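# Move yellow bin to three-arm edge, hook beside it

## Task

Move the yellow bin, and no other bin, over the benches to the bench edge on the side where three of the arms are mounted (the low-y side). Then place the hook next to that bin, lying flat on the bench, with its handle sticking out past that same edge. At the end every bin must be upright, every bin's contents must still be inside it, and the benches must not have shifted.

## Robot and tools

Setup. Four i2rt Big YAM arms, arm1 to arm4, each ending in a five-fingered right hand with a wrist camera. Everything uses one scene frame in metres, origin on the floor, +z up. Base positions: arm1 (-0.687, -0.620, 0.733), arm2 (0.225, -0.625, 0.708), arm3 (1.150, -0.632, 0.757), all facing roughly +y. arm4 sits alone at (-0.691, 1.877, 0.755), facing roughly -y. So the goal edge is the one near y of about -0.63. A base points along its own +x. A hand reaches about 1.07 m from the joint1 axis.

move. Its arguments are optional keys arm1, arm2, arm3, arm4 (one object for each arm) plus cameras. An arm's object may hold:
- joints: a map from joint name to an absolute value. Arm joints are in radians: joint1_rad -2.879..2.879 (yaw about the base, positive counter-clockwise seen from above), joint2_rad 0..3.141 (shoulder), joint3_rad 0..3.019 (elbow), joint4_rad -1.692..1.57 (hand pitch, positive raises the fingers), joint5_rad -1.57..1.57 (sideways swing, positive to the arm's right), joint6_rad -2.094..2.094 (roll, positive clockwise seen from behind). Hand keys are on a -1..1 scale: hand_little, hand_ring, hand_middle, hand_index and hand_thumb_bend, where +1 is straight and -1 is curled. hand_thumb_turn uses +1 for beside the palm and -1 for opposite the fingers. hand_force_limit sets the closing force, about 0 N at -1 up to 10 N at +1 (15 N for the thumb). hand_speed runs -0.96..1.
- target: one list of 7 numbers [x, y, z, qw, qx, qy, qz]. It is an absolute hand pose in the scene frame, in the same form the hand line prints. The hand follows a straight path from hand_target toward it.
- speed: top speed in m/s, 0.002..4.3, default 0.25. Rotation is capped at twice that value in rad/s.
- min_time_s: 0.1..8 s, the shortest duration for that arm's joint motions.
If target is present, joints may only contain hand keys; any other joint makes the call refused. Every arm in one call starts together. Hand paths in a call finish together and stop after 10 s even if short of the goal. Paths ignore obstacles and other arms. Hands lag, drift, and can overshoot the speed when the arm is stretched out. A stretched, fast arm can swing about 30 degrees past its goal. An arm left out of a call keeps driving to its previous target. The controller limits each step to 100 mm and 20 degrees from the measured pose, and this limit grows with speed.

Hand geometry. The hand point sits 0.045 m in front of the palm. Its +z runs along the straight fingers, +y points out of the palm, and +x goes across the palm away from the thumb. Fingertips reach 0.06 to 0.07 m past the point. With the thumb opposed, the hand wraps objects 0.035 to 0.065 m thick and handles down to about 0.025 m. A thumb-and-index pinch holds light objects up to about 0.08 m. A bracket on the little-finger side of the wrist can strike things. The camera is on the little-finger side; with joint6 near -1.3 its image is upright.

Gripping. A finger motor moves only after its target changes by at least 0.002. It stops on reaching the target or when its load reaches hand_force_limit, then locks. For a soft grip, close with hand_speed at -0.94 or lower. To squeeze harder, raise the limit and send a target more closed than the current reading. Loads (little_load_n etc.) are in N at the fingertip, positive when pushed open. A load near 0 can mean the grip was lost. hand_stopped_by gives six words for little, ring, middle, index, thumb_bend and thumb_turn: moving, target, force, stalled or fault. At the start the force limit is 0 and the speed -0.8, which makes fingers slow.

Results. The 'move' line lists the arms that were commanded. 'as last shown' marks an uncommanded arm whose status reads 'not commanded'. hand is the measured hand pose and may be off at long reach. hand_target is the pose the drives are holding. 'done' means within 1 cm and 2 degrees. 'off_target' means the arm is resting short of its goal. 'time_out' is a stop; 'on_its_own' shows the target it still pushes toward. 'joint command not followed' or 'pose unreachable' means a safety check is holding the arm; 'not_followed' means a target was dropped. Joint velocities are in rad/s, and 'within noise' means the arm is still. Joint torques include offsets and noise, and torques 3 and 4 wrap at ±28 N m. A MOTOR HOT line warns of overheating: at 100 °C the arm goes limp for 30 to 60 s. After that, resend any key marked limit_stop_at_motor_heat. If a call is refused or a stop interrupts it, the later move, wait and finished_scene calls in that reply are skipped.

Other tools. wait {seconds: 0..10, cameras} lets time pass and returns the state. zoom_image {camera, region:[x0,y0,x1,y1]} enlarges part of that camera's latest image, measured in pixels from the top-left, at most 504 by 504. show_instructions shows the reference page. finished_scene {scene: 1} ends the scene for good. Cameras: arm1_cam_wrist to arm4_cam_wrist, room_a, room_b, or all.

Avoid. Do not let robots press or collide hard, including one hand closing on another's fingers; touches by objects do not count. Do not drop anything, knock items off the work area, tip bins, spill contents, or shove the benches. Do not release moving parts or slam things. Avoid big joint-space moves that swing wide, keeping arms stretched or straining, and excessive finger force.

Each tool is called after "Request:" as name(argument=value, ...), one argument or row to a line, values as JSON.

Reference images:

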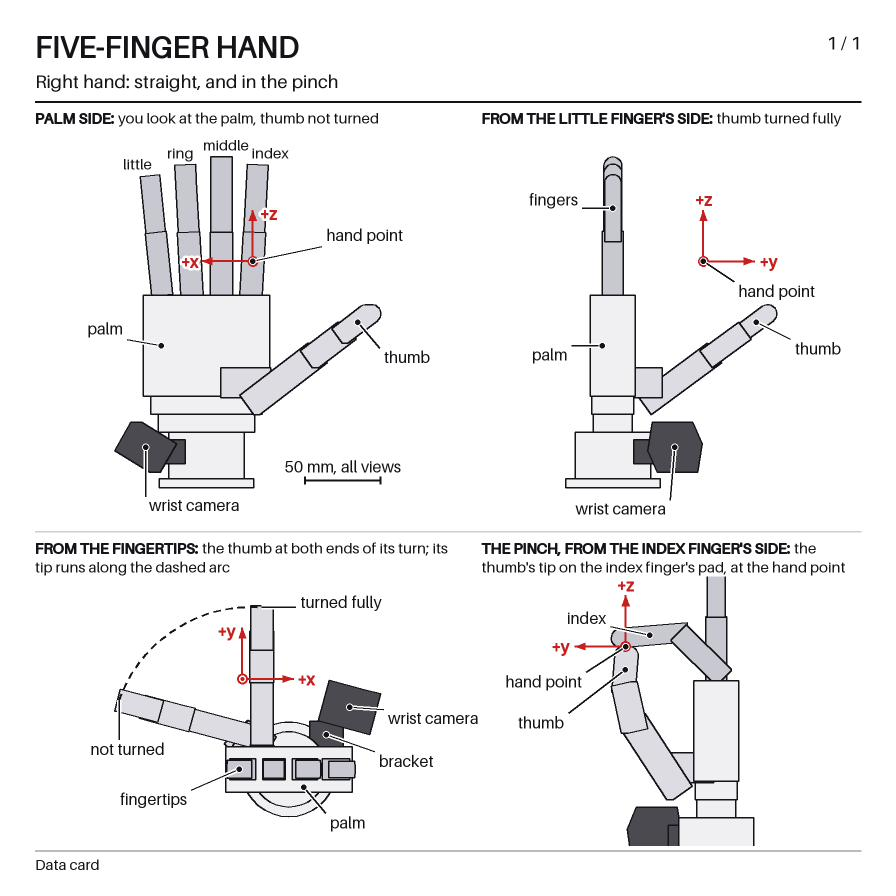

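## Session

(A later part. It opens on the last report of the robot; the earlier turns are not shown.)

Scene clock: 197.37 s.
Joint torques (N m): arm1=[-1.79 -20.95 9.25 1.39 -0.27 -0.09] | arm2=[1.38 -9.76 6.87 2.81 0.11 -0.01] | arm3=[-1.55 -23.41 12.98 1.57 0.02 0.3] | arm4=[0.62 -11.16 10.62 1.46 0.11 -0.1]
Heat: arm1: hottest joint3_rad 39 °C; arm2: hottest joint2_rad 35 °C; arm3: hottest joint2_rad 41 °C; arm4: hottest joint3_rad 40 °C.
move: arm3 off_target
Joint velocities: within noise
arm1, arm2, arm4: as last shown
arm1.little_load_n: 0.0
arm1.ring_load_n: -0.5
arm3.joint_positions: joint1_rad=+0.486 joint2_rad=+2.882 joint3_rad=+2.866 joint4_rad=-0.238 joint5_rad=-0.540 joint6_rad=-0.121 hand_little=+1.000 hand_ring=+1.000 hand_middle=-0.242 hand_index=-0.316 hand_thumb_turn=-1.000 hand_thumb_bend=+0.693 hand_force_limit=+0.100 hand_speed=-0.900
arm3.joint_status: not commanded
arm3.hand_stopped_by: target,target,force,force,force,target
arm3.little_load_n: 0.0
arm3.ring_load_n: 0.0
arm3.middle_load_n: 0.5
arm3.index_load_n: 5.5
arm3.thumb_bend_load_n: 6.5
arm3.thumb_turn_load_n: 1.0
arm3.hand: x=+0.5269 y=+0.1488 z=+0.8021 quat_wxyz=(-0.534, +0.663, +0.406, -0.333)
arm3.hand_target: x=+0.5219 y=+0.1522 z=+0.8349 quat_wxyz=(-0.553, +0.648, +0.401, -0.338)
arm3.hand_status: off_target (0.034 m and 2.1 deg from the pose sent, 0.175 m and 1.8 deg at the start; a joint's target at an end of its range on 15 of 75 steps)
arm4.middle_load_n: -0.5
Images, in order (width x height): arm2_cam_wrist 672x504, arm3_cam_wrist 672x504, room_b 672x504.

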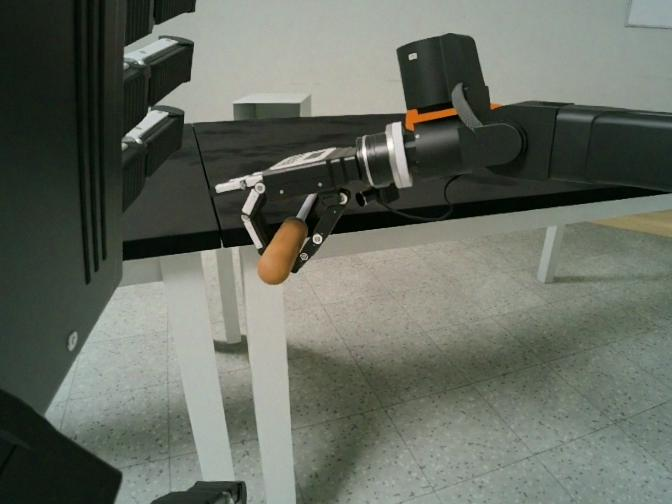

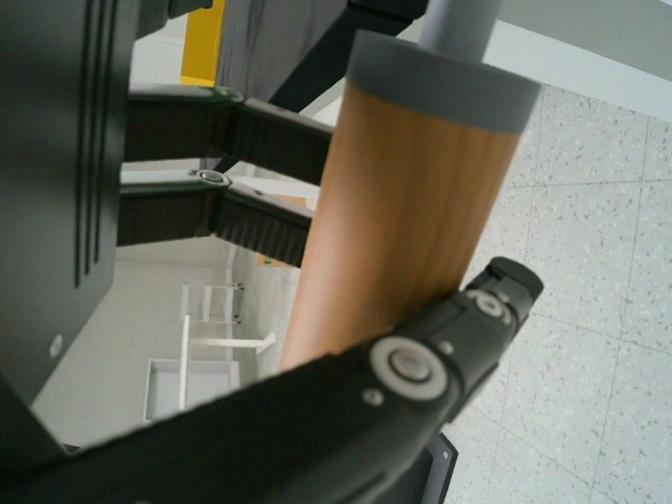

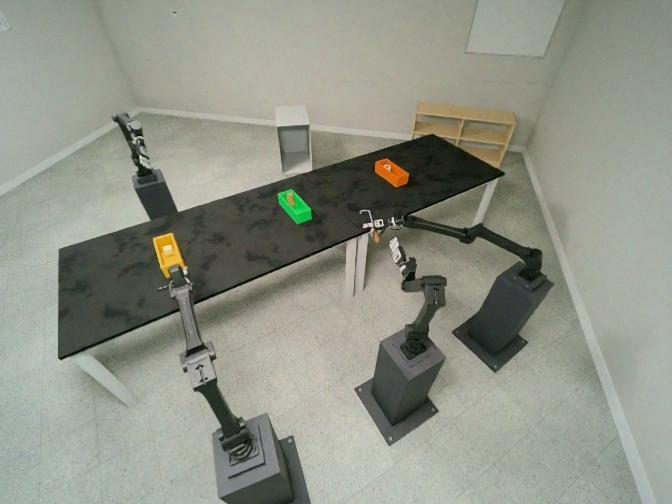

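Request:
move(
  arm3={"target": [0.53, 0.158, 0.815, 0.5451, -0.6496, -0.4059, 0.3406], "speed": 0.06},
)

Request:
move(
  arm3={"joints": {"hand_thumb_bend": 1.0, "hand_speed": -0.85}},
  cameras=["arm2_cam_wrist", "arm3_cam_wrist"],
)

Request:
zoom_image(
  camera="arm2_cam_wrist",
  region=[140, 60, 500, 330],
)

Scene clock: 198.73 s.
Joint torques (N m): arm1=[-1.73 -21.07 9.22 1.42 -0.26 -0.08] | arm2=[1.61 -9.88 6.89 2.89 0.11 -0.01] | arm3=[-2.26 -22.36 12.08 2.14 -0.12 0.24] | arm4=[1.08 -11.46 10.58 1.47 0.11 -0.11]
Heat: arm1: hottest joint3_rad 39 °C; arm2: hottest joint2_rad 34 °C; arm3: hottest joint2_rad 41 °C; arm4: hottest joint3_rad 40 °C.
move: arm3 off_target
Joint velocities: within noise
arm1, arm2, arm4: as last shown
arm1.ring_load_n: 0.0
arm1.thumb_turn_load_n: -0.5
arm3.joint_positions: joint1_rad=+0.484 joint2_rad=+2.884 joint3_rad=+2.866 joint4_rad=-0.238 joint5_rad=-0.557 joint6_rad=-0.121 hand_little=+1.000 hand_ring=+1.000 hand_middle=-0.242 hand_index=-0.316 hand_thumb_turn=-1.000 hand_thumb_bend=+0.693 hand_force_limit=+0.100 hand_speed=-0.900
arm3.joint_status: not commanded
arm3.hand_stopped_by: target,target,force,force,force,target
arm3.little_load_n: -0.5
arm3.ring_load_n: 0.0
arm3.middle_load_n: 0.0
arm3.index_load_n: 6.0
arm3.thumb_bend_load_n: 6.0
arm3.thumb_turn_load_n: 0.0
arm3.hand: x=+0.5276 y=+0.1470 z=+0.8007 quat_wxyz=(-0.531, +0.660, +0.409, -0.339)
arm3.hand_target: x=+0.5310 y=+0.1563 z=+0.8150 quat_wxyz=(-0.548, +0.649, +0.404, -0.339)
arm3.hand_status: off_target (0.018 m and 2.1 deg from the pose sent, 0.016 m and 2.1 deg at the start)
arm4.middle_load_n: 0.0
arm4.index_load_n: 0.0
pictures: none

Scene clock: 200.63 s.
Joint torques (N m): arm1=[-1.85 -21.01 9.25 1.4 -0.26 -0.09] | arm2=[1.44 -9.99 6.83 2.82 0.11 -0.02] | arm3=[-2.32 -22.65 12.08 2.15 -0.12 0.24] | arm4=[0.5 -12.34 10.63 1.65 0.08 -0.08]
Heat: arm1: hottest joint3_rad 40 °C; arm2: hottest joint2_rad 34 °C; arm3: hottest joint2_rad 41 °C; arm4: hottest joint3_rad 40 °C.
move: arm3 done
Joint velocities: within noise
arm1, arm2, arm4: as last shown
arm1.thumb_turn_load_n: 0.0
arm3.joint_positions: joint1_rad=+0.484 joint2_rad=+2.887 joint3_rad=+2.866 joint4_rad=-0.238 joint5_rad=-0.557 joint6_rad=-0.121 hand_little=+1.000 hand_ring=+1.000 hand_middle=-0.242 hand_index=-0.316 hand_thumb_turn=-1.000 hand_thumb_bend=+1.000 hand_force_limit=+0.100 hand_speed=-0.850
arm3.joint_status: all done
arm3.hand_stopped_by: target,target,force,force,target,target
arm3.little_load_n: 0.0
arm3.ring_load_n: 0.0
arm3.middle_load_n: 0.0
arm3.index_load_n: 0.0
arm3.thumb_bend_load_n: 0.0
arm3.thumb_turn_load_n: 0.0
arm3.hand: x=+0.5277 y=+0.1468 z=+0.7978 quat_wxyz=(-0.530, +0.661, +0.409, -0.339)
arm3.hand_target: x=+0.5310 y=+0.1564 z=+0.8152 quat_wxyz=(-0.548, +0.649, +0.404, -0.339)
arm3.hand_status: not commanded
Images, in order (width x height): arm2_cam_wrist 672x504, arm3_cam_wrist 672x504.

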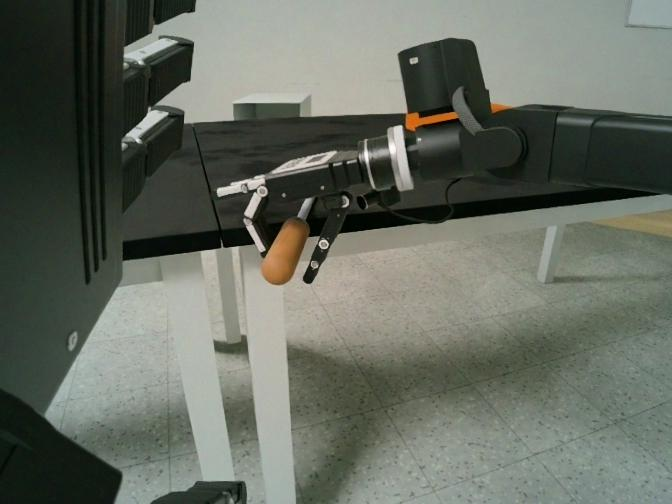

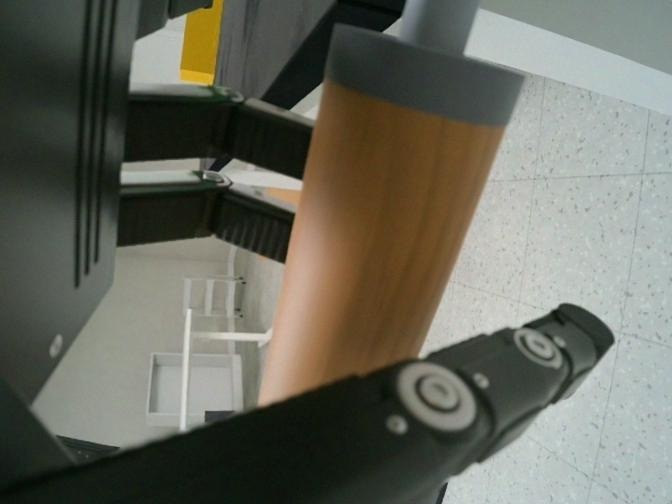

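Scaled by 1.400 from the camera's image (finer frame: 960x720).

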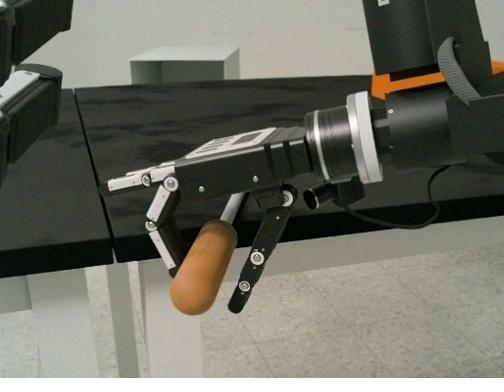

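Request:
move(
  arm3={"target": [0.63, 0.152, 0.815, 0.5451, -0.6496, -0.4059, 0.3406], "speed": 0.08},
  cameras=["arm2_cam_wrist", "arm3_cam_wrist", "room_b"],
)

Request:
zoom_image(
  camera="arm2_cam_wrist",
  region=[140, 60, 500, 330],
)

Request:
zoom_image(
  camera="room_b",
  region=[320, 180, 420, 255],
)

Scene clock: 204.17 s.
Joint torques (N m): arm1=[-1.85 -21.07 9.24 1.4 -0.26 -0.08] | arm2=[1.55 -9.93 6.86 2.85 0.11 0] | arm3=[-2.14 -24 7.17 2.32 -0.08 0.04] | arm4=[0.79 -11.69 10.74 1.5 0.07 -0.12]
Heat: arm1: hottest joint3_rad 40 °C; arm2: hottest joint2_rad 34 °C; arm3: hottest joint2_rad 42 °C; arm4: hottest joint3_rad 40 °C.
move: arm3 off_target
Joint velocities: within noise
arm1, arm2, arm4: as last shown
arm1.thumb_turn_load_n: -0.5
arm3.joint_positions: joint1_rad=+0.380 joint2_rad=+2.586 joint3_rad=+2.251 joint4_rad=+0.065 joint5_rad=-0.664 joint6_rad=-0.129 hand_little=+1.000 hand_ring=+1.000 hand_middle=-0.242 hand_index=-0.316 hand_thumb_turn=-1.000 hand_thumb_bend=+1.000 hand_force_limit=+0.100 hand_speed=-0.850
arm3.joint_status: not commanded
arm3.hand_stopped_by: target,target,force,force,target,target
arm3.little_load_n: -0.5
arm3.ring_load_n: 0.0
arm3.middle_load_n: 0.5
arm3.index_load_n: 0.0
arm3.thumb_bend_load_n: 0.0
arm3.thumb_turn_load_n: 0.0
arm3.hand: x=+0.6250 y=+0.1452 z=+0.7932 quat_wxyz=(-0.527, +0.663, +0.402, -0.348)
arm3.hand_target: x=+0.6299 y=+0.1519 z=+0.8150 quat_wxyz=(-0.545, +0.650, +0.406, -0.341)
arm3.hand_status: off_target (0.023 m and 2.7 deg from the pose sent, 0.104 m and 2.3 deg at the start)
Images, in order (width x height): arm2_cam_wrist 672x504, arm3_cam_wrist 672x504, room_b 672x504.

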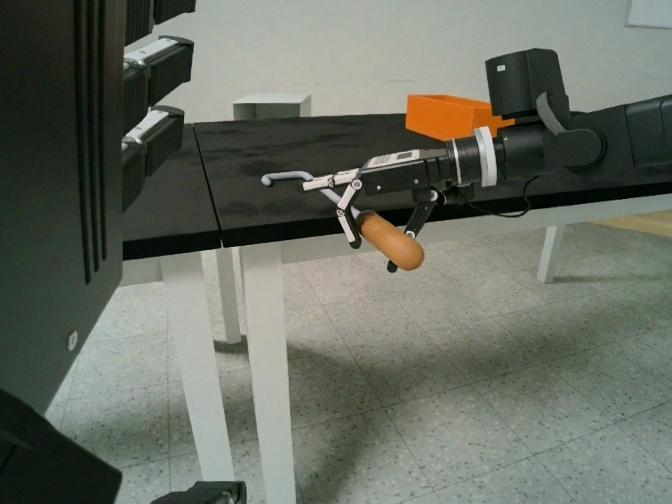

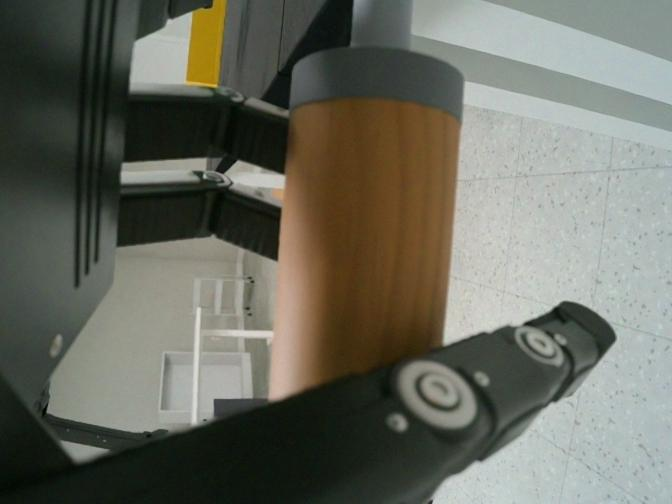

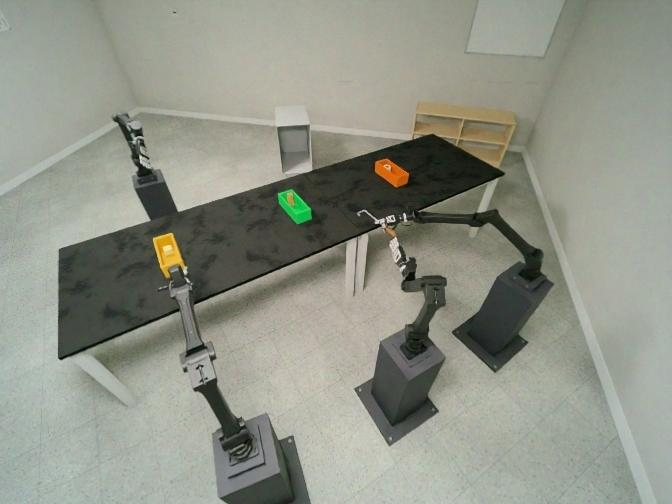

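Scaled by 1.400 from the camera's image (finer frame: 960x720).

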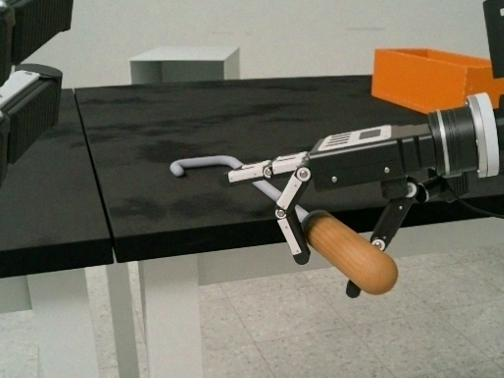

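Scaled by 5.040 from the camera's image (finer frame: 960x720).

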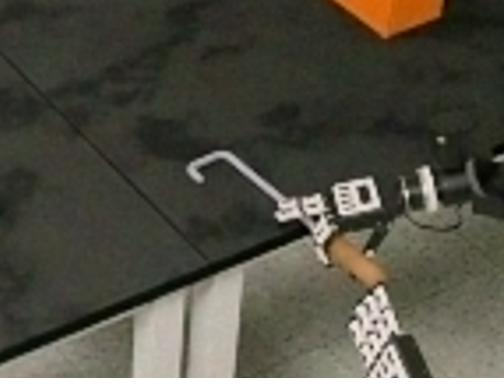

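Request:
move(
  arm3={"joints": {"hand_index": 1.0, "hand_middle": 1.0, "hand_speed": -0.8}},
)

Request:
move(
  arm3={"target": [0.69, 0.145, 0.822, 0.5451, -0.6496, -0.4059, 0.3406], "speed": 0.08},
  cameras=["arm2_cam_wrist", "arm3_cam_wrist"],
)

Request:
zoom_image(
  camera="arm2_cam_wrist",
  region=[140, 60, 500, 330],
)

Scene clock: 208.03 s.
Joint torques (N m): arm1=[-1.85 -21.01 9.25 1.43 -0.27 -0.08] | arm2=[1.44 -9.88 6.82 2.86 0.1 -0.01] | arm3=[-2.2 -23.88 7.19 2.3 -0.08 0.04] | arm4=[0.67 -11.34 10.54 1.59 0.11 -0.09]
Heat: arm1: hottest joint3_rad 40 °C; arm2: hottest joint2_rad 34 °C; arm3: hottest joint2_rad 42 °C; arm4: hottest joint3_rad 40 °C.
move: arm3 done
Joint velocities: within noise
arm1, arm2, arm4: as last shown
arm1.thumb_turn_load_n: 0.0
arm3.joint_positions: joint1_rad=+0.380 joint2_rad=+2.584 joint3_rad=+2.251 joint4_rad=+0.065 joint5_rad=-0.664 joint6_rad=-0.129 hand_little=+1.000 hand_ring=+1.000 hand_middle=+1.000 hand_index=+1.000 hand_thumb_turn=-1.000 hand_thumb_bend=+1.000 hand_force_limit=+0.100 hand_speed=-0.800
arm3.joint_status: all done
arm3.hand_stopped_by: target,target,target,target,target,target
arm3.little_load_n: 0.0
arm3.ring_load_n: 0.0
arm3.middle_load_n: 0.0
arm3.index_load_n: 0.0
arm3.thumb_bend_load_n: 0.0
arm3.thumb_turn_load_n: 0.0
arm3.hand: x=+0.6252 y=+0.1456 z=+0.7952 quat_wxyz=(-0.528, +0.662, +0.402, -0.348)
arm3.hand_target: x=+0.6301 y=+0.1519 z=+0.8149 quat_wxyz=(-0.545, +0.650, +0.406, -0.341)
arm3.hand_status: not commanded
pictures: none

Scene clock: 209.37 s.
Joint torques (N m): arm1=[-1.79 -20.95 9.24 1.4 -0.27 -0.09] | arm2=[1.38 -9.82 6.84 2.82 0.11 -0.01] | arm3=[-2.02 -22.65 6.87 2.22 -0.17 0.03] | arm4=[0.56 -10.93 10.66 1.58 0.1 -0.1]
Heat: arm1: hottest joint3_rad 40 °C; arm2: hottest joint2_rad 34 °C; arm3: hottest joint2_rad 42 °C; arm4: hottest joint3_rad 40 °C.
move: arm3 off_target
Joint velocities: within noise
arm1, arm2, arm4: as last shown
arm1.thumb_bend_load_n: 0.5
arm3.joint_positions: joint1_rad=+0.306 joint2_rad=+2.470 joint3_rad=+2.059 joint4_rad=+0.137 joint5_rad=-0.726 joint6_rad=-0.148 hand_little=+1.000 hand_ring=+1.000 hand_middle=+1.000 hand_index=+1.000 hand_thumb_turn=-1.000 hand_thumb_bend=+1.000 hand_force_limit=+0.100 hand_speed=-0.800
arm3.joint_status: not commanded
arm3.hand_stopped_by: target,target,target,target,target,target
arm3.little_load_n: 0.0
arm3.ring_load_n: 0.0
arm3.middle_load_n: 0.0
arm3.index_load_n: 0.0
arm3.thumb_bend_load_n: 0.0
arm3.thumb_turn_load_n: 0.0
arm3.hand: x=+0.6909 y=+0.1440 z=+0.8074 quat_wxyz=(-0.532, +0.662, +0.398, -0.346)
arm3.hand_target: x=+0.6901 y=+0.1451 z=+0.8219 quat_wxyz=(-0.545, +0.650, +0.406, -0.341)
arm3.hand_status: off_target (0.015 m and 2.3 deg from the pose sent, 0.070 m and 2.5 deg at the start)
Images, in order (width x height): arm2_cam_wrist 672x504, arm3_cam_wrist 672x504.

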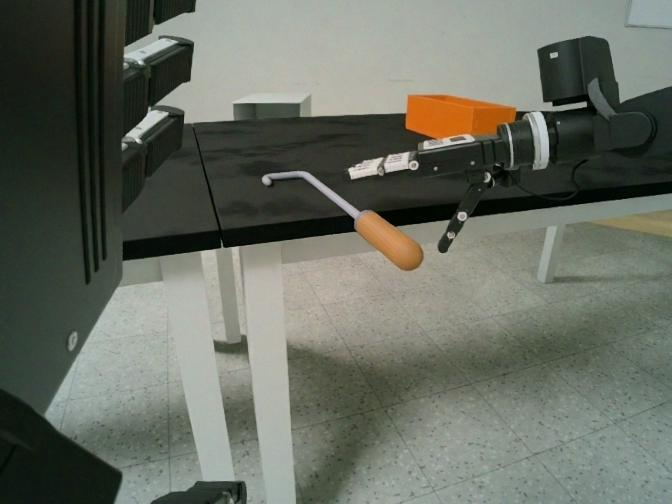

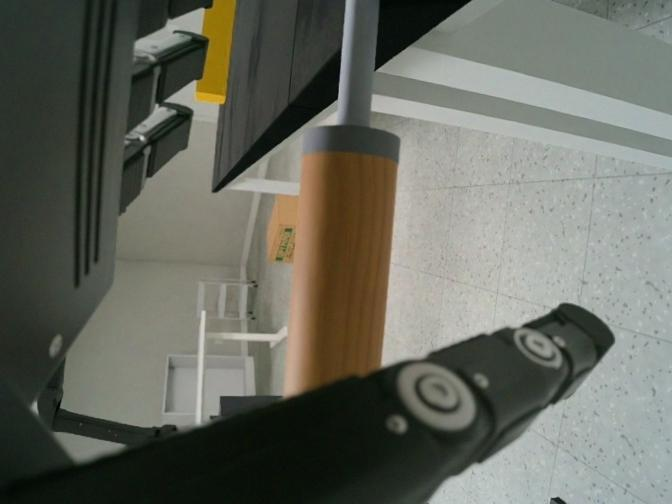

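Scaled by 1.400 from the camera's image (finer frame: 960x720).

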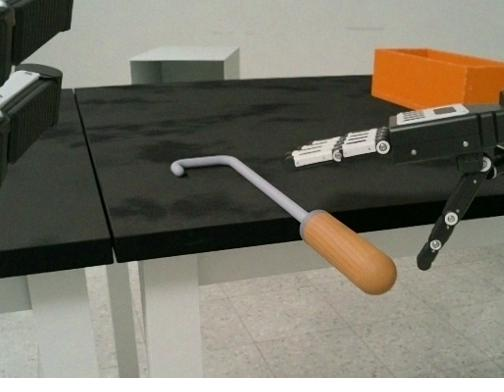

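Request:
move(
  arm3={"target": [1.10, -0.05, 1.10, 0.5702, -0.6794, -0.3537, 0.2968], "speed": 0.3, "joints": {"hand_thumb_turn": 1.0}},
)

Request:
move(
  arm2={"target": [0.62, 0.10, 0.95, 0.4739, -0.5648, 0.5175, -0.4343], "speed": 0.25, "joints": {"hand_thumb_turn": -1.0, "hand_index": 0.25, "hand_middle": 0.25, "hand_ring": 0.25, "hand_little": 0.25}},
  cameras=["arm2_cam_wrist", "arm3_cam_wrist", "room_b"],
)

Scene clock: 216.60 s.
Joint torques (N m): arm1=[-1.85 -20.95 9.25 1.43 -0.27 -0.09] | arm2=[1.49 -9.7 6.83 2.86 0.12 0] | arm3=[-1.14 -11.22 10.15 1.07 -0.38 0.05] | arm4=[0.79 -11.63 10.52 1.62 0.1 -0.12]
Heat: arm1: hottest joint3_rad 40 °C; arm2: hottest joint2_rad 34 °C; arm3: hottest joint2_rad 42 °C; arm4: hottest joint3_rad 40 °C.
move: arm3 off_target
Joint velocities: within noise
arm1, arm2, arm4: as last shown
arm1.thumb_bend_load_n: 0.0
arm3.joint_positions: joint1_rad=-0.293 joint2_rad=+1.522 joint3_rad=+1.374 joint4_rad=-0.323 joint5_rad=-1.138 joint6_rad=-0.398 hand_little=+1.000 hand_ring=+1.000 hand_middle=+1.000 hand_index=+1.000 hand_thumb_turn=+1.000 hand_thumb_bend=+1.000 hand_force_limit=+0.100 hand_speed=-0.800
arm3.joint_status: all done
arm3.hand_stopped_by: target,target,target,target,target,target
arm3.little_load_n: 0.0
arm3.ring_load_n: 0.0
arm3.middle_load_n: 0.0
arm3.index_load_n: 0.0
arm3.thumb_bend_load_n: 0.0
arm3.thumb_turn_load_n: 0.0
arm3.hand: x=+1.1026 y=-0.0555 z=+1.0873 quat_wxyz=(-0.563, +0.689, +0.341, -0.303)
arm3.hand_target: x=+1.1000 y=-0.0505 z=+1.1000 quat_wxyz=(-0.571, +0.679, +0.354, -0.297)
arm3.hand_status: off_target (0.014 m and 2.1 deg from the pose sent, 0.539 m and 9.0 deg at the start)
pictures: none

Scene clock: 222.23 s.
Joint torques (N m): arm1=[-1.79 -20.95 9.25 1.42 -0.27 -0.08] | arm2=[0.38 -25.17 14.35 1.51 0.23 0.17] | arm3=[-1.08 -11.22 10.15 1.07 -0.38 0.05] | arm4=[0.79 -11.81 10.7 1.62 0.09 -0.11]
Heat: arm1: hottest joint3_rad 40 °C; arm2: hottest joint2_rad 34 °C; arm3: hottest joint2_rad 41 °C; arm4: hottest joint3_rad 40 °C.
move: arm2 off_target
Joint velocities: within noise
arm1.joint_positions: joint1_rad=+0.150 joint2_rad=+1.758 joint3_rad=+1.693 joint4_rad=-0.275 joint5_rad=-0.042 joint6_rad=-0.006 hand_little=+1.000 hand_ring=+1.000 hand_middle=+1.000 hand_index=+1.000 hand_thumb_turn=+1.000 hand_thumb_bend=+1.000 hand_force_limit=+0.000 hand_speed=-0.800
arm1.joint_status: not commanded
arm1.hand_stopped_by: target,target,target,target,target,target
arm1.little_load_n: 0.0
arm1.ring_load_n: 0.0
arm1.middle_load_n: 0.0
arm1.index_load_n: 0.0
arm1.thumb_bend_load_n: 0.0
arm1.thumb_turn_load_n: -0.5
arm1.hand: x=-0.6990 y=+0.1534 z=+1.0505 quat_wxyz=(-0.576, +0.817, +0.001, -0.004)
arm1.hand_target: x=-0.6901 y=+0.1501 z=+1.0500 quat_wxyz=(-0.574, +0.819, +0.000, +0.000)
arm1.hand_status: not commanded
arm2.joint_positions: joint1_rad=-0.279 joint2_rad=+2.075 joint3_rad=+1.886 joint4_rad=-0.266 joint5_rad=+1.139 joint6_rad=+0.388 hand_little=+0.250 hand_ring=+0.250 hand_middle=+0.250 hand_index=+0.250 hand_thumb_turn=-1.000 hand_thumb_bend=+1.000 hand_force_limit=+0.000 hand_speed=-0.800
arm2.joint_status: all done
arm2.hand_stopped_by: target,target,target,target,target,target
arm2.little_load_n: 0.0
arm2.ring_load_n: 0.0
arm2.middle_load_n: 0.0
arm2.index_load_n: 0.0
arm2.thumb_bend_load_n: 0.0
arm2.thumb_turn_load_n: 0.0
arm2.hand: x=+0.6132 y=+0.0902 z=+0.9459 quat_wxyz=(-0.469, +0.571, -0.512, +0.438)
arm2.hand_target: x=+0.6197 y=+0.0994 z=+0.9499 quat_wxyz=(-0.474, +0.565, -0.517, +0.434)
arm2.hand_status: off_target (0.013 m and 1.3 deg from the pose sent, 0.297 m and 100.0 deg at the start)
arm3: as last shown
arm4.joint_positions: joint1_rad=+0.221 joint2_rad=+1.502 joint3_rad=+1.666 joint4_rad=-0.713 joint5_rad=+0.280 joint6_rad=-1.042 hand_little=+1.000 hand_ring=+1.000 hand_middle=+1.000 hand_index=+1.000 hand_thumb_turn=+1.000 hand_thumb_bend=+1.000 hand_force_limit=+0.000 hand_speed=-0.800
arm4.joint_status: not commanded
arm4.hand_stopped_by: target,target,target,target,target,target
arm4.little_load_n: 0.0
arm4.ring_load_n: 0.0
arm4.middle_load_n: 0.0
arm4.index_load_n: 0.0
arm4.thumb_bend_load_n: 0.0
arm4.thumb_turn_load_n: 0.0
arm4.hand: x=-0.6635 y=+1.2453 z=+1.1480 quat_wxyz=(+0.311, +0.442, -0.746, +0.389)
arm4.hand_target: x=-0.6600 y=+1.2499 z=+1.1499 quat_wxyz=(+0.312, +0.450, -0.742, +0.387)
arm4.hand_status: not commanded
Images, in order (width x height): arm2_cam_wrist 672x504, arm3_cam_wrist 672x504, room_b 672x504.

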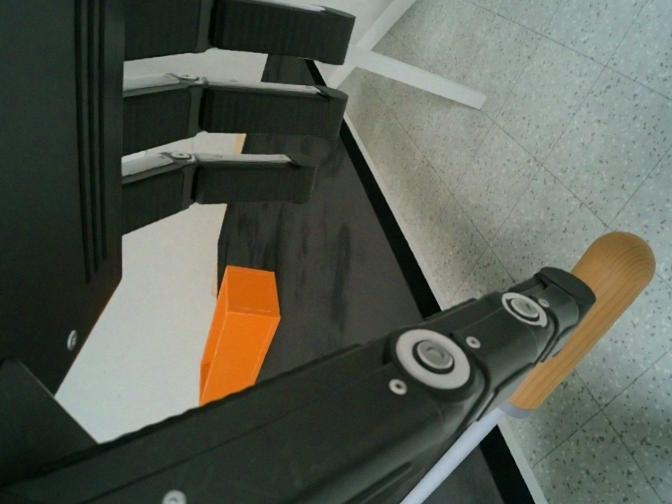

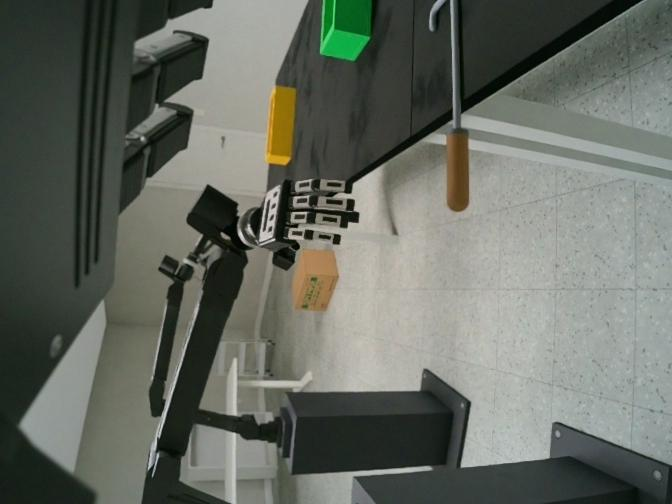

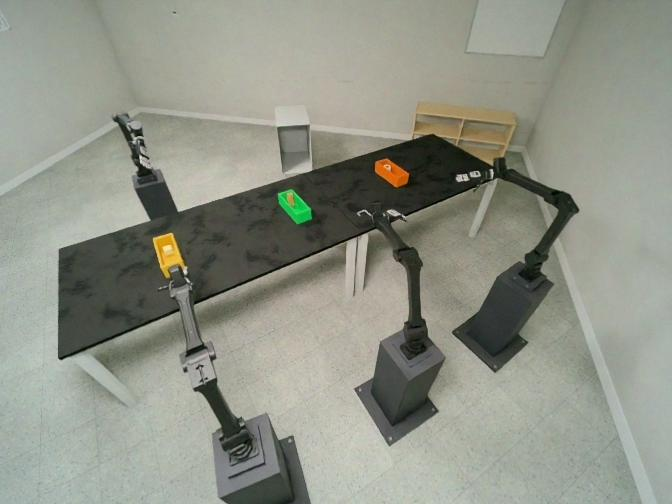

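Request:
move(
  arm2={"target": [0.645, 0.163, 0.865, 0.4739, -0.5648, 0.5175, -0.4343], "speed": 0.15},
  cameras=["arm2_cam_wrist", "arm3_cam_wrist"],
)

Request:
zoom_image(
  camera="arm3_cam_wrist",
  region=[180, 0, 520, 255],
)

Scene clock: 224.40 s.
Joint torques (N m): arm1=[-1.79 -21.07 9.26 1.42 -0.26 -0.09] | arm2=[-0.09 -29.51 14.19 1.57 0.31 0.13] | arm3=[-1.08 -11.16 10.17 1.07 -0.38 0.05] | arm4=[0.67 -11.58 10.63 1.72 0.12 -0.09]
Heat: arm1: hottest joint3_rad 40 °C; arm2: hottest joint2_rad 34 °C; arm3: hottest joint2_rad 40 °C; arm4: hottest joint3_rad 40 °C.
move: arm2 off_target
Joint velocities: within noise
arm1, arm3, arm4: as last shown
arm1.thumb_turn_load_n: 0.0
arm2.joint_positions: joint1_rad=-0.279 joint2_rad=+2.350 joint3_rad=+2.128 joint4_rad=-0.238 joint5_rad=+1.132 joint6_rad=+0.388 hand_little=+0.250 hand_ring=+0.250 hand_middle=+0.250 hand_index=+0.250 hand_thumb_turn=-1.000 hand_thumb_bend=+1.000 hand_force_limit=+0.000 hand_speed=-0.800
arm2.joint_status: not commanded
arm2.hand_stopped_by: target,target,target,target,target,target
arm2.little_load_n: 0.0
arm2.ring_load_n: 0.0
arm2.middle_load_n: 0.0
arm2.index_load_n: 0.0
arm2.thumb_bend_load_n: 0.0
arm2.thumb_turn_load_n: 0.0
arm2.hand: x=+0.6340 y=+0.1577 z=+0.8554 quat_wxyz=(-0.467, +0.575, -0.510, +0.437)
arm2.hand_target: x=+0.6446 y=+0.1622 z=+0.8649 quat_wxyz=(-0.474, +0.565, -0.517, +0.434)
arm2.hand_status: off_target (0.016 m and 1.7 deg from the pose sent, 0.113 m and 1.3 deg at the start)
arm3.thumb_turn_load_n: -0.5
arm4.little_load_n: -0.5
Images, in order (width x height): arm2_cam_wrist 672x504, arm3_cam_wrist 672x504.

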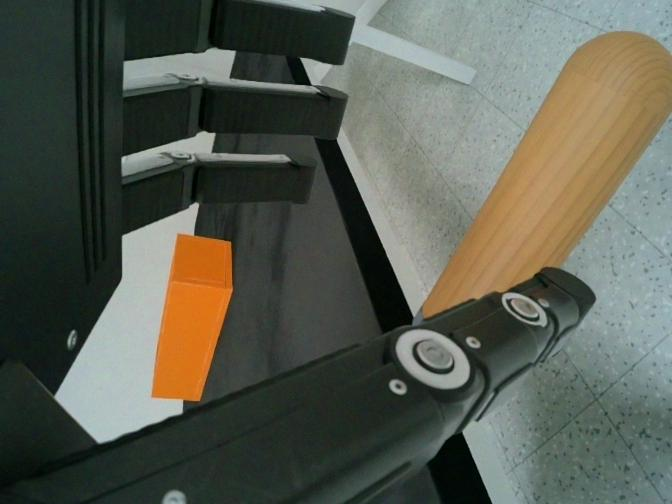

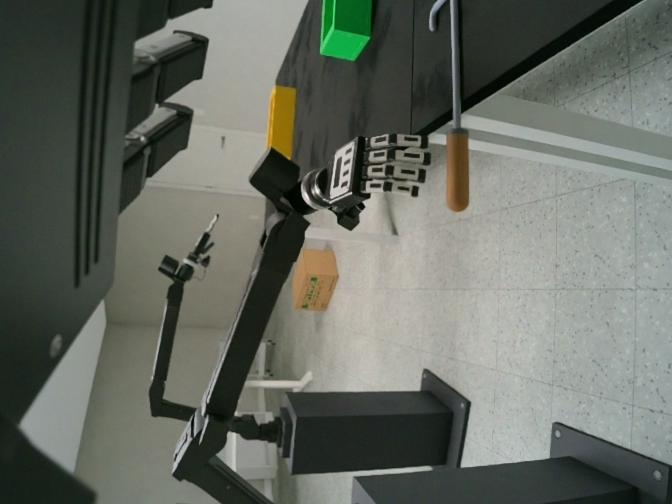

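Scaled by 1.482 from the camera's image (finer frame: 960x720).

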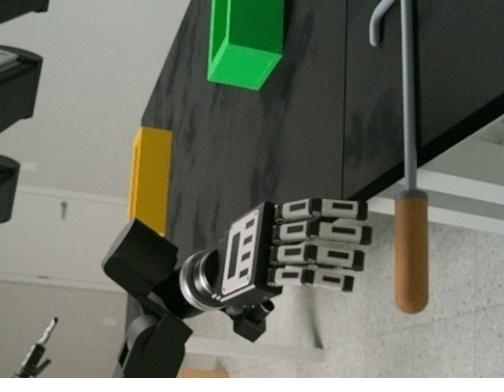

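Request:
move(
  arm2={"target": [0.640, 0.163, 0.840, 0.4739, -0.5648, 0.5175, -0.4343], "speed": 0.1},
  cameras=["arm2_cam_wrist", "arm3_cam_wrist"],
)

Request:
zoom_image(
  camera="arm3_cam_wrist",
  region=[280, 80, 520, 260],
)

Scene clock: 226.17 s.
Joint torques (N m): arm1=[-1.85 -21.01 9.21 1.42 -0.26 -0.09] | arm2=[0.32 -28.45 10.89 2.33 0.43 0.18] | arm3=[-1.08 -11.22 10.15 1.07 -0.38 0.05] | arm4=[0.73 -11.93 10.61 1.57 0.08 -0.06]
Heat: arm1: hottest joint3_rad 40 °C; arm2: hottest joint2_rad 35 °C; arm3: hottest joint2_rad 40 °C; arm4: hottest joint3_rad 40 °C.
move: arm2 off_target
Joint velocities: within noise
arm1, arm3, arm4: as last shown
arm1.thumb_turn_load_n: -0.5
arm2.joint_positions: joint1_rad=-0.279 joint2_rad=+2.353 joint3_rad=+2.128 joint4_rad=-0.214 joint5_rad=+1.135 joint6_rad=+0.391 hand_little=+0.250 hand_ring=+0.250 hand_middle=+0.250 hand_index=+0.250 hand_thumb_turn=-1.000 hand_thumb_bend=+1.000 hand_force_limit=+0.000 hand_speed=-0.800
arm2.joint_status: not commanded
arm2.hand_stopped_by: target,target,target,target,target,target
arm2.little_load_n: 0.0
arm2.ring_load_n: -0.5
arm2.middle_load_n: 0.0
arm2.index_load_n: -0.5
arm2.thumb_bend_load_n: 0.0
arm2.thumb_turn_load_n: 0.0
arm2.hand: x=+0.6351 y=+0.1604 z=+0.8574 quat_wxyz=(-0.475, +0.567, -0.514, +0.434)
arm2.hand_target: x=+0.6396 y=+0.1623 z=+0.8400 quat_wxyz=(-0.474, +0.565, -0.517, +0.434)
arm2.hand_status: off_target (0.018 m and 0.5 deg from the pose sent, 0.018 m and 1.7 deg at the start)
arm3.thumb_turn_load_n: 0.0
arm4.little_load_n: 0.0
Images, in order (width x height): arm2_cam_wrist 672x504, arm3_cam_wrist 672x504.

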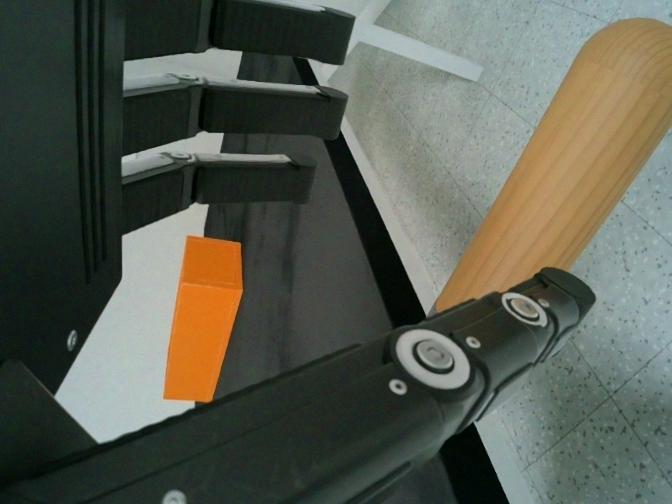

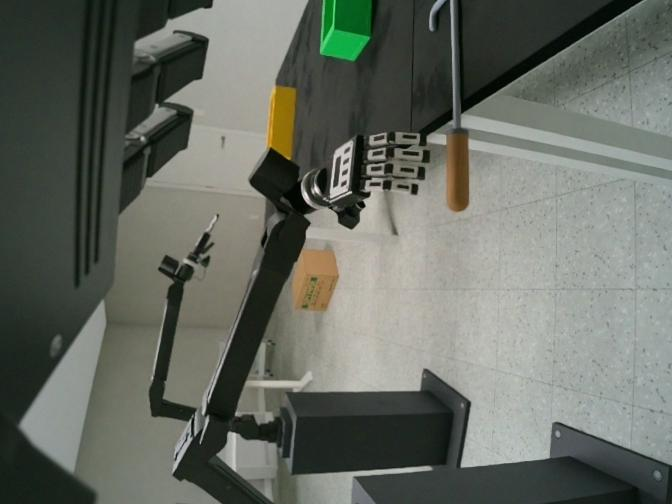

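Scaled by 2.100 from the camera's image (finer frame: 960x720).

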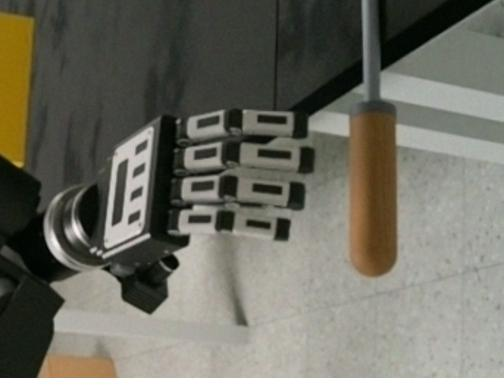

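Request:
move(
  arm2={"target": [0.640, 0.163, 0.815, 0.4739, -0.5648, 0.5175, -0.4343], "speed": 0.1},
  cameras=["arm2_cam_wrist", "arm3_cam_wrist"],
)

Request:
zoom_image(
  camera="arm3_cam_wrist",
  region=[280, 80, 520, 260],
)

Scene clock: 228.27 s.
Joint torques (N m): arm1=[-1.79 -21.07 9.25 1.43 -0.26 -0.09] | arm2=[0.38 -29.16 9.92 2.36 0.41 0.17] | arm3=[-1.14 -11.16 10.17 1.07 -0.38 0.05] | arm4=[1.08 -11.34 10.55 1.68 0.14 -0.1]
Heat: arm1: hottest joint3_rad 40 °C; arm2: hottest joint2_rad 35 °C; arm3: hottest joint2_rad 40 °C; arm4: hottest joint3_rad 40 °C.
move: arm2 off_target
Joint velocities: within noise
arm1, arm3, arm4: as last shown
arm1.thumb_turn_load_n: 0.0
arm2.joint_positions: joint1_rad=-0.279 joint2_rad=+2.382 joint3_rad=+2.114 joint4_rad=-0.167 joint5_rad=+1.135 joint6_rad=+0.393 hand_little=+0.250 hand_ring=+0.250 hand_middle=+0.250 hand_index=+0.250 hand_thumb_turn=-1.000 hand_thumb_bend=+1.000 hand_force_limit=+0.000 hand_speed=-0.800
arm2.joint_status: not commanded
arm2.hand_stopped_by: target,target,target,target,target,target
arm2.little_load_n: 0.0
arm2.ring_load_n: 0.0
arm2.middle_load_n: 0.0
arm2.index_load_n: 0.0
arm2.thumb_bend_load_n: -0.5
arm2.thumb_turn_load_n: 0.0
arm2.hand: x=+0.6361 y=+0.1632 z=+0.8329 quat_wxyz=(-0.477, +0.566, -0.515, +0.433)
arm2.hand_target: x=+0.6397 y=+0.1626 z=+0.8150 quat_wxyz=(-0.474, +0.565, -0.517, +0.434)
arm2.hand_status: off_target (0.018 m and 0.5 deg from the pose sent, 0.043 m and 0.5 deg at the start)
arm3.index_load_n: -0.5
arm3.thumb_turn_load_n: -0.5
Images, in order (width x height): arm2_cam_wrist 672x504, arm3_cam_wrist 672x504.

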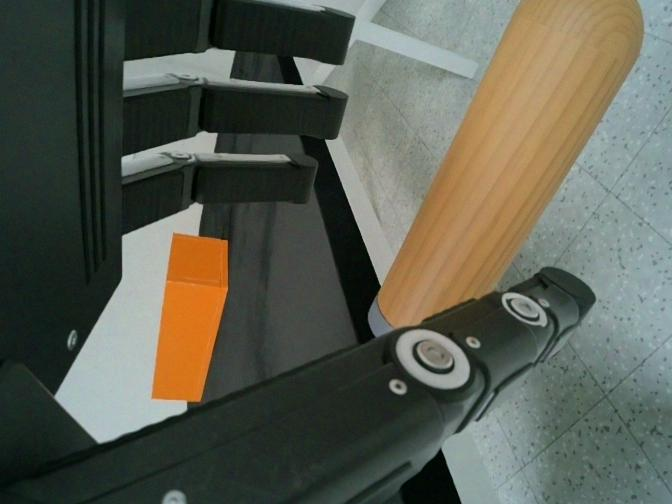

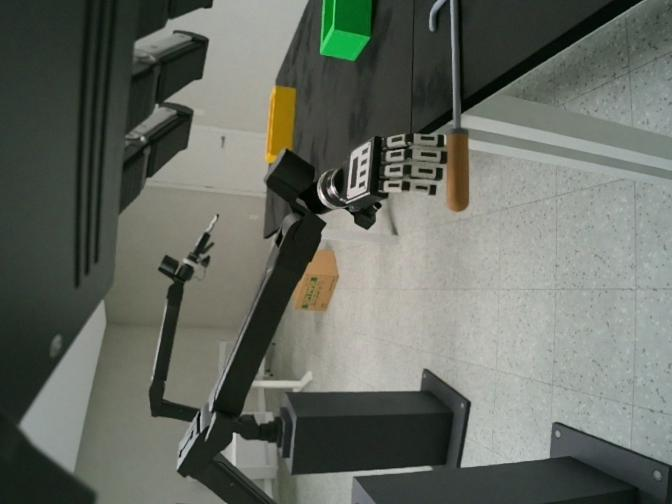

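Scaled by 2.100 from the camera's image (finer frame: 960x720).

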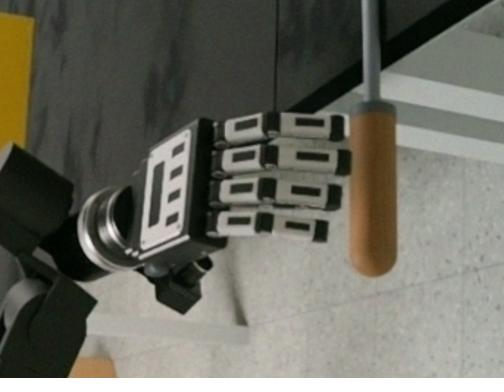

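Request:
move(
  arm2={"target": [0.633, 0.162, 0.785, 0.4739, -0.5648, 0.5175, -0.4343], "speed": 0.1},
  cameras=["arm2_cam_wrist", "arm3_cam_wrist"],
)

Request:
zoom_image(
  camera="arm3_cam_wrist",
  region=[280, 80, 520, 260],
)

Scene clock: 229.97 s.
Joint torques (N m): arm1=[-1.9 -21.01 9.22 1.4 -0.27 -0.09] | arm2=[1.03 -28.98 9.65 2.37 0.42 0.18] | arm3=[-1.08 -11.22 10.17 1.06 -0.38 0.05] | arm4=[0.73 -11.16 10.62 1.51 0.11 -0.11]
Heat: arm1: hottest joint3_rad 40 °C; arm2: hottest joint2_rad 36 °C; arm3: hottest joint2_rad 39 °C; arm4: hottest joint3_rad 40 °C.
move: arm2 off_target
Joint velocities: within noise
arm1, arm3, arm4: as last shown
arm1.index_load_n: -0.5
arm1.thumb_turn_load_n: -0.5
arm2.joint_positions: joint1_rad=-0.279 joint2_rad=+2.403 joint3_rad=+2.075 joint4_rad=-0.115 joint5_rad=+1.142 joint6_rad=+0.401 hand_little=+0.250 hand_ring=+0.250 hand_middle=+0.250 hand_index=+0.250 hand_thumb_turn=-1.000 hand_thumb_bend=+1.000 hand_force_limit=+0.000 hand_speed=-0.800
arm2.joint_status: not commanded
arm2.hand_stopped_by: target,target,target,target,target,target
arm2.little_load_n: 0.0
arm2.ring_load_n: 0.0
arm2.middle_load_n: 0.0
arm2.index_load_n: 0.0
arm2.thumb_bend_load_n: 0.0
arm2.thumb_turn_load_n: 0.0
arm2.hand: x=+0.6359 y=+0.1595 z=+0.8034 quat_wxyz=(-0.475, +0.564, -0.517, +0.435)
arm2.hand_target: x=+0.6327 y=+0.1615 z=+0.7850 quat_wxyz=(-0.474, +0.565, -0.518, +0.434)
arm2.hand_status: off_target (0.019 m and 0.2 deg from the pose sent, 0.048 m and 0.5 deg at the start)
arm3.index_load_n: 0.0
arm3.thumb_turn_load_n: 0.0
Images, in order (width x height): arm2_cam_wrist 672x504, arm3_cam_wrist 672x504.

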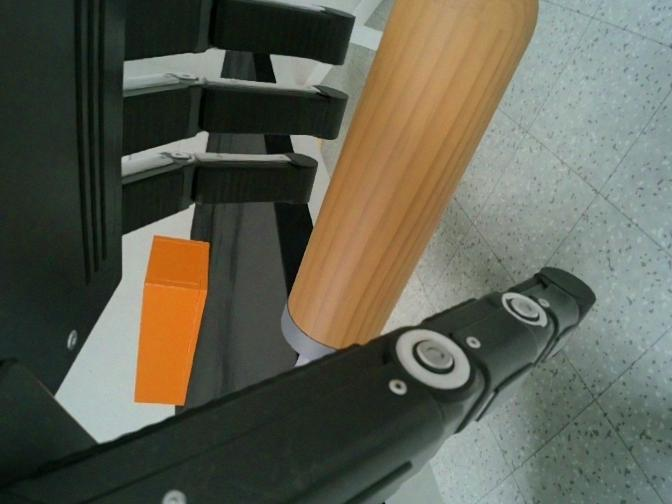

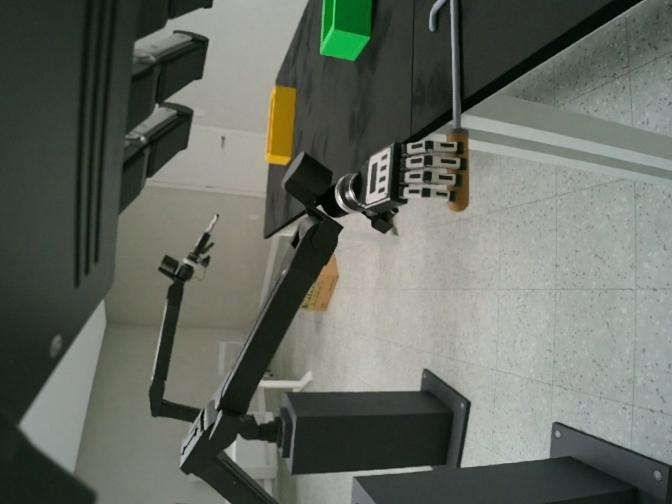

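Scaled by 2.100 from the camera's image (finer frame: 960x720).

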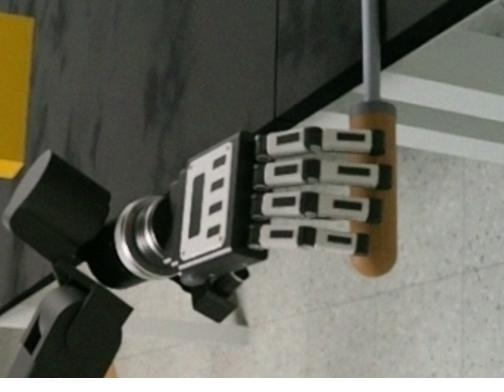

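Request:
move(
  arm2={"target": [0.622, 0.163, 0.768, 0.4739, -0.5648, 0.5175, -0.4343], "speed": 0.1},
  cameras=["arm2_cam_wrist", "arm3_cam_wrist"],
)

Request:
zoom_image(
  camera="arm3_cam_wrist",
  region=[280, 80, 520, 260],
)

Scene clock: 231.67 s.
Joint torques (N m): arm1=[-1.79 -21.01 9.24 1.42 -0.26 -0.08] | arm2=[1.61 -28.86 9.46 2.32 0.44 0.19] | arm3=[-1.08 -11.22 10.15 1.07 -0.38 0.05] | arm4=[0.38 -11.52 10.65 1.63 0.11 -0.08]
Heat: arm1: hottest joint3_rad 40 °C; arm2: hottest joint2_rad 36 °C; arm3: hottest joint2_rad 39 °C; arm4: hottest joint3_rad 40 °C.
move: arm2 off_target
Joint velocities: within noise
arm1, arm3, arm4: as last shown
arm1.index_load_n: 0.0
arm1.thumb_turn_load_n: 0.0
arm2.joint_positions: joint1_rad=-0.273 joint2_rad=+2.413 joint3_rad=+2.056 joint4_rad=-0.095 joint5_rad=+1.155 joint6_rad=+0.415 hand_little=+0.250 hand_ring=+0.250 hand_middle=+0.250 hand_index=+0.250 hand_thumb_turn=-1.000 hand_thumb_bend=+1.000 hand_force_limit=+0.000 hand_speed=-0.800
arm2.joint_status: not commanded
arm2.hand_stopped_by: target,target,target,target,target,target
arm2.little_load_n: 0.0
arm2.ring_load_n: 0.0
arm2.middle_load_n: 0.0
arm2.index_load_n: 0.0
arm2.thumb_bend_load_n: 0.0
arm2.thumb_turn_load_n: 0.0
arm2.hand: x=+0.6314 y=+0.1584 z=+0.7903 quat_wxyz=(-0.475, +0.560, -0.520, +0.436)
arm2.hand_target: x=+0.6218 y=+0.1623 z=+0.7681 quat_wxyz=(-0.474, +0.565, -0.517, +0.434)
arm2.hand_status: off_target (0.025 m and 0.6 deg from the pose sent, 0.038 m and 0.2 deg at the start)
arm3.thumb_turn_load_n: -0.5
arm4.index_load_n: -0.5
Images, in order (width x height): arm2_cam_wrist 672x504, arm3_cam_wrist 672x504.

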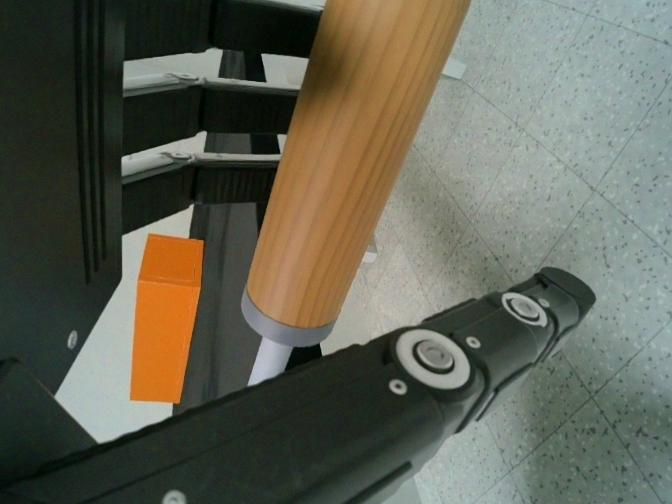

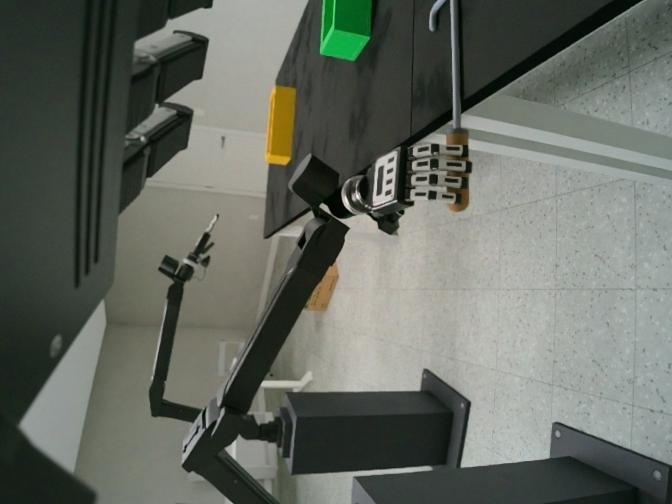

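Scaled by 2.100 from the camera's image (finer frame: 960x720).

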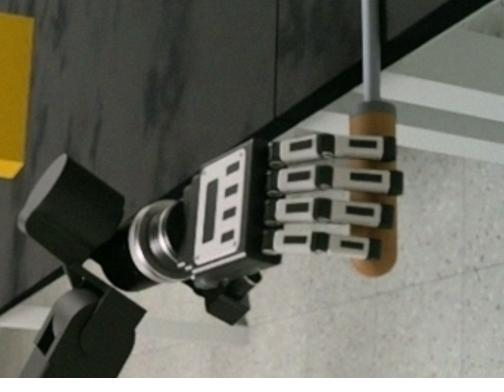

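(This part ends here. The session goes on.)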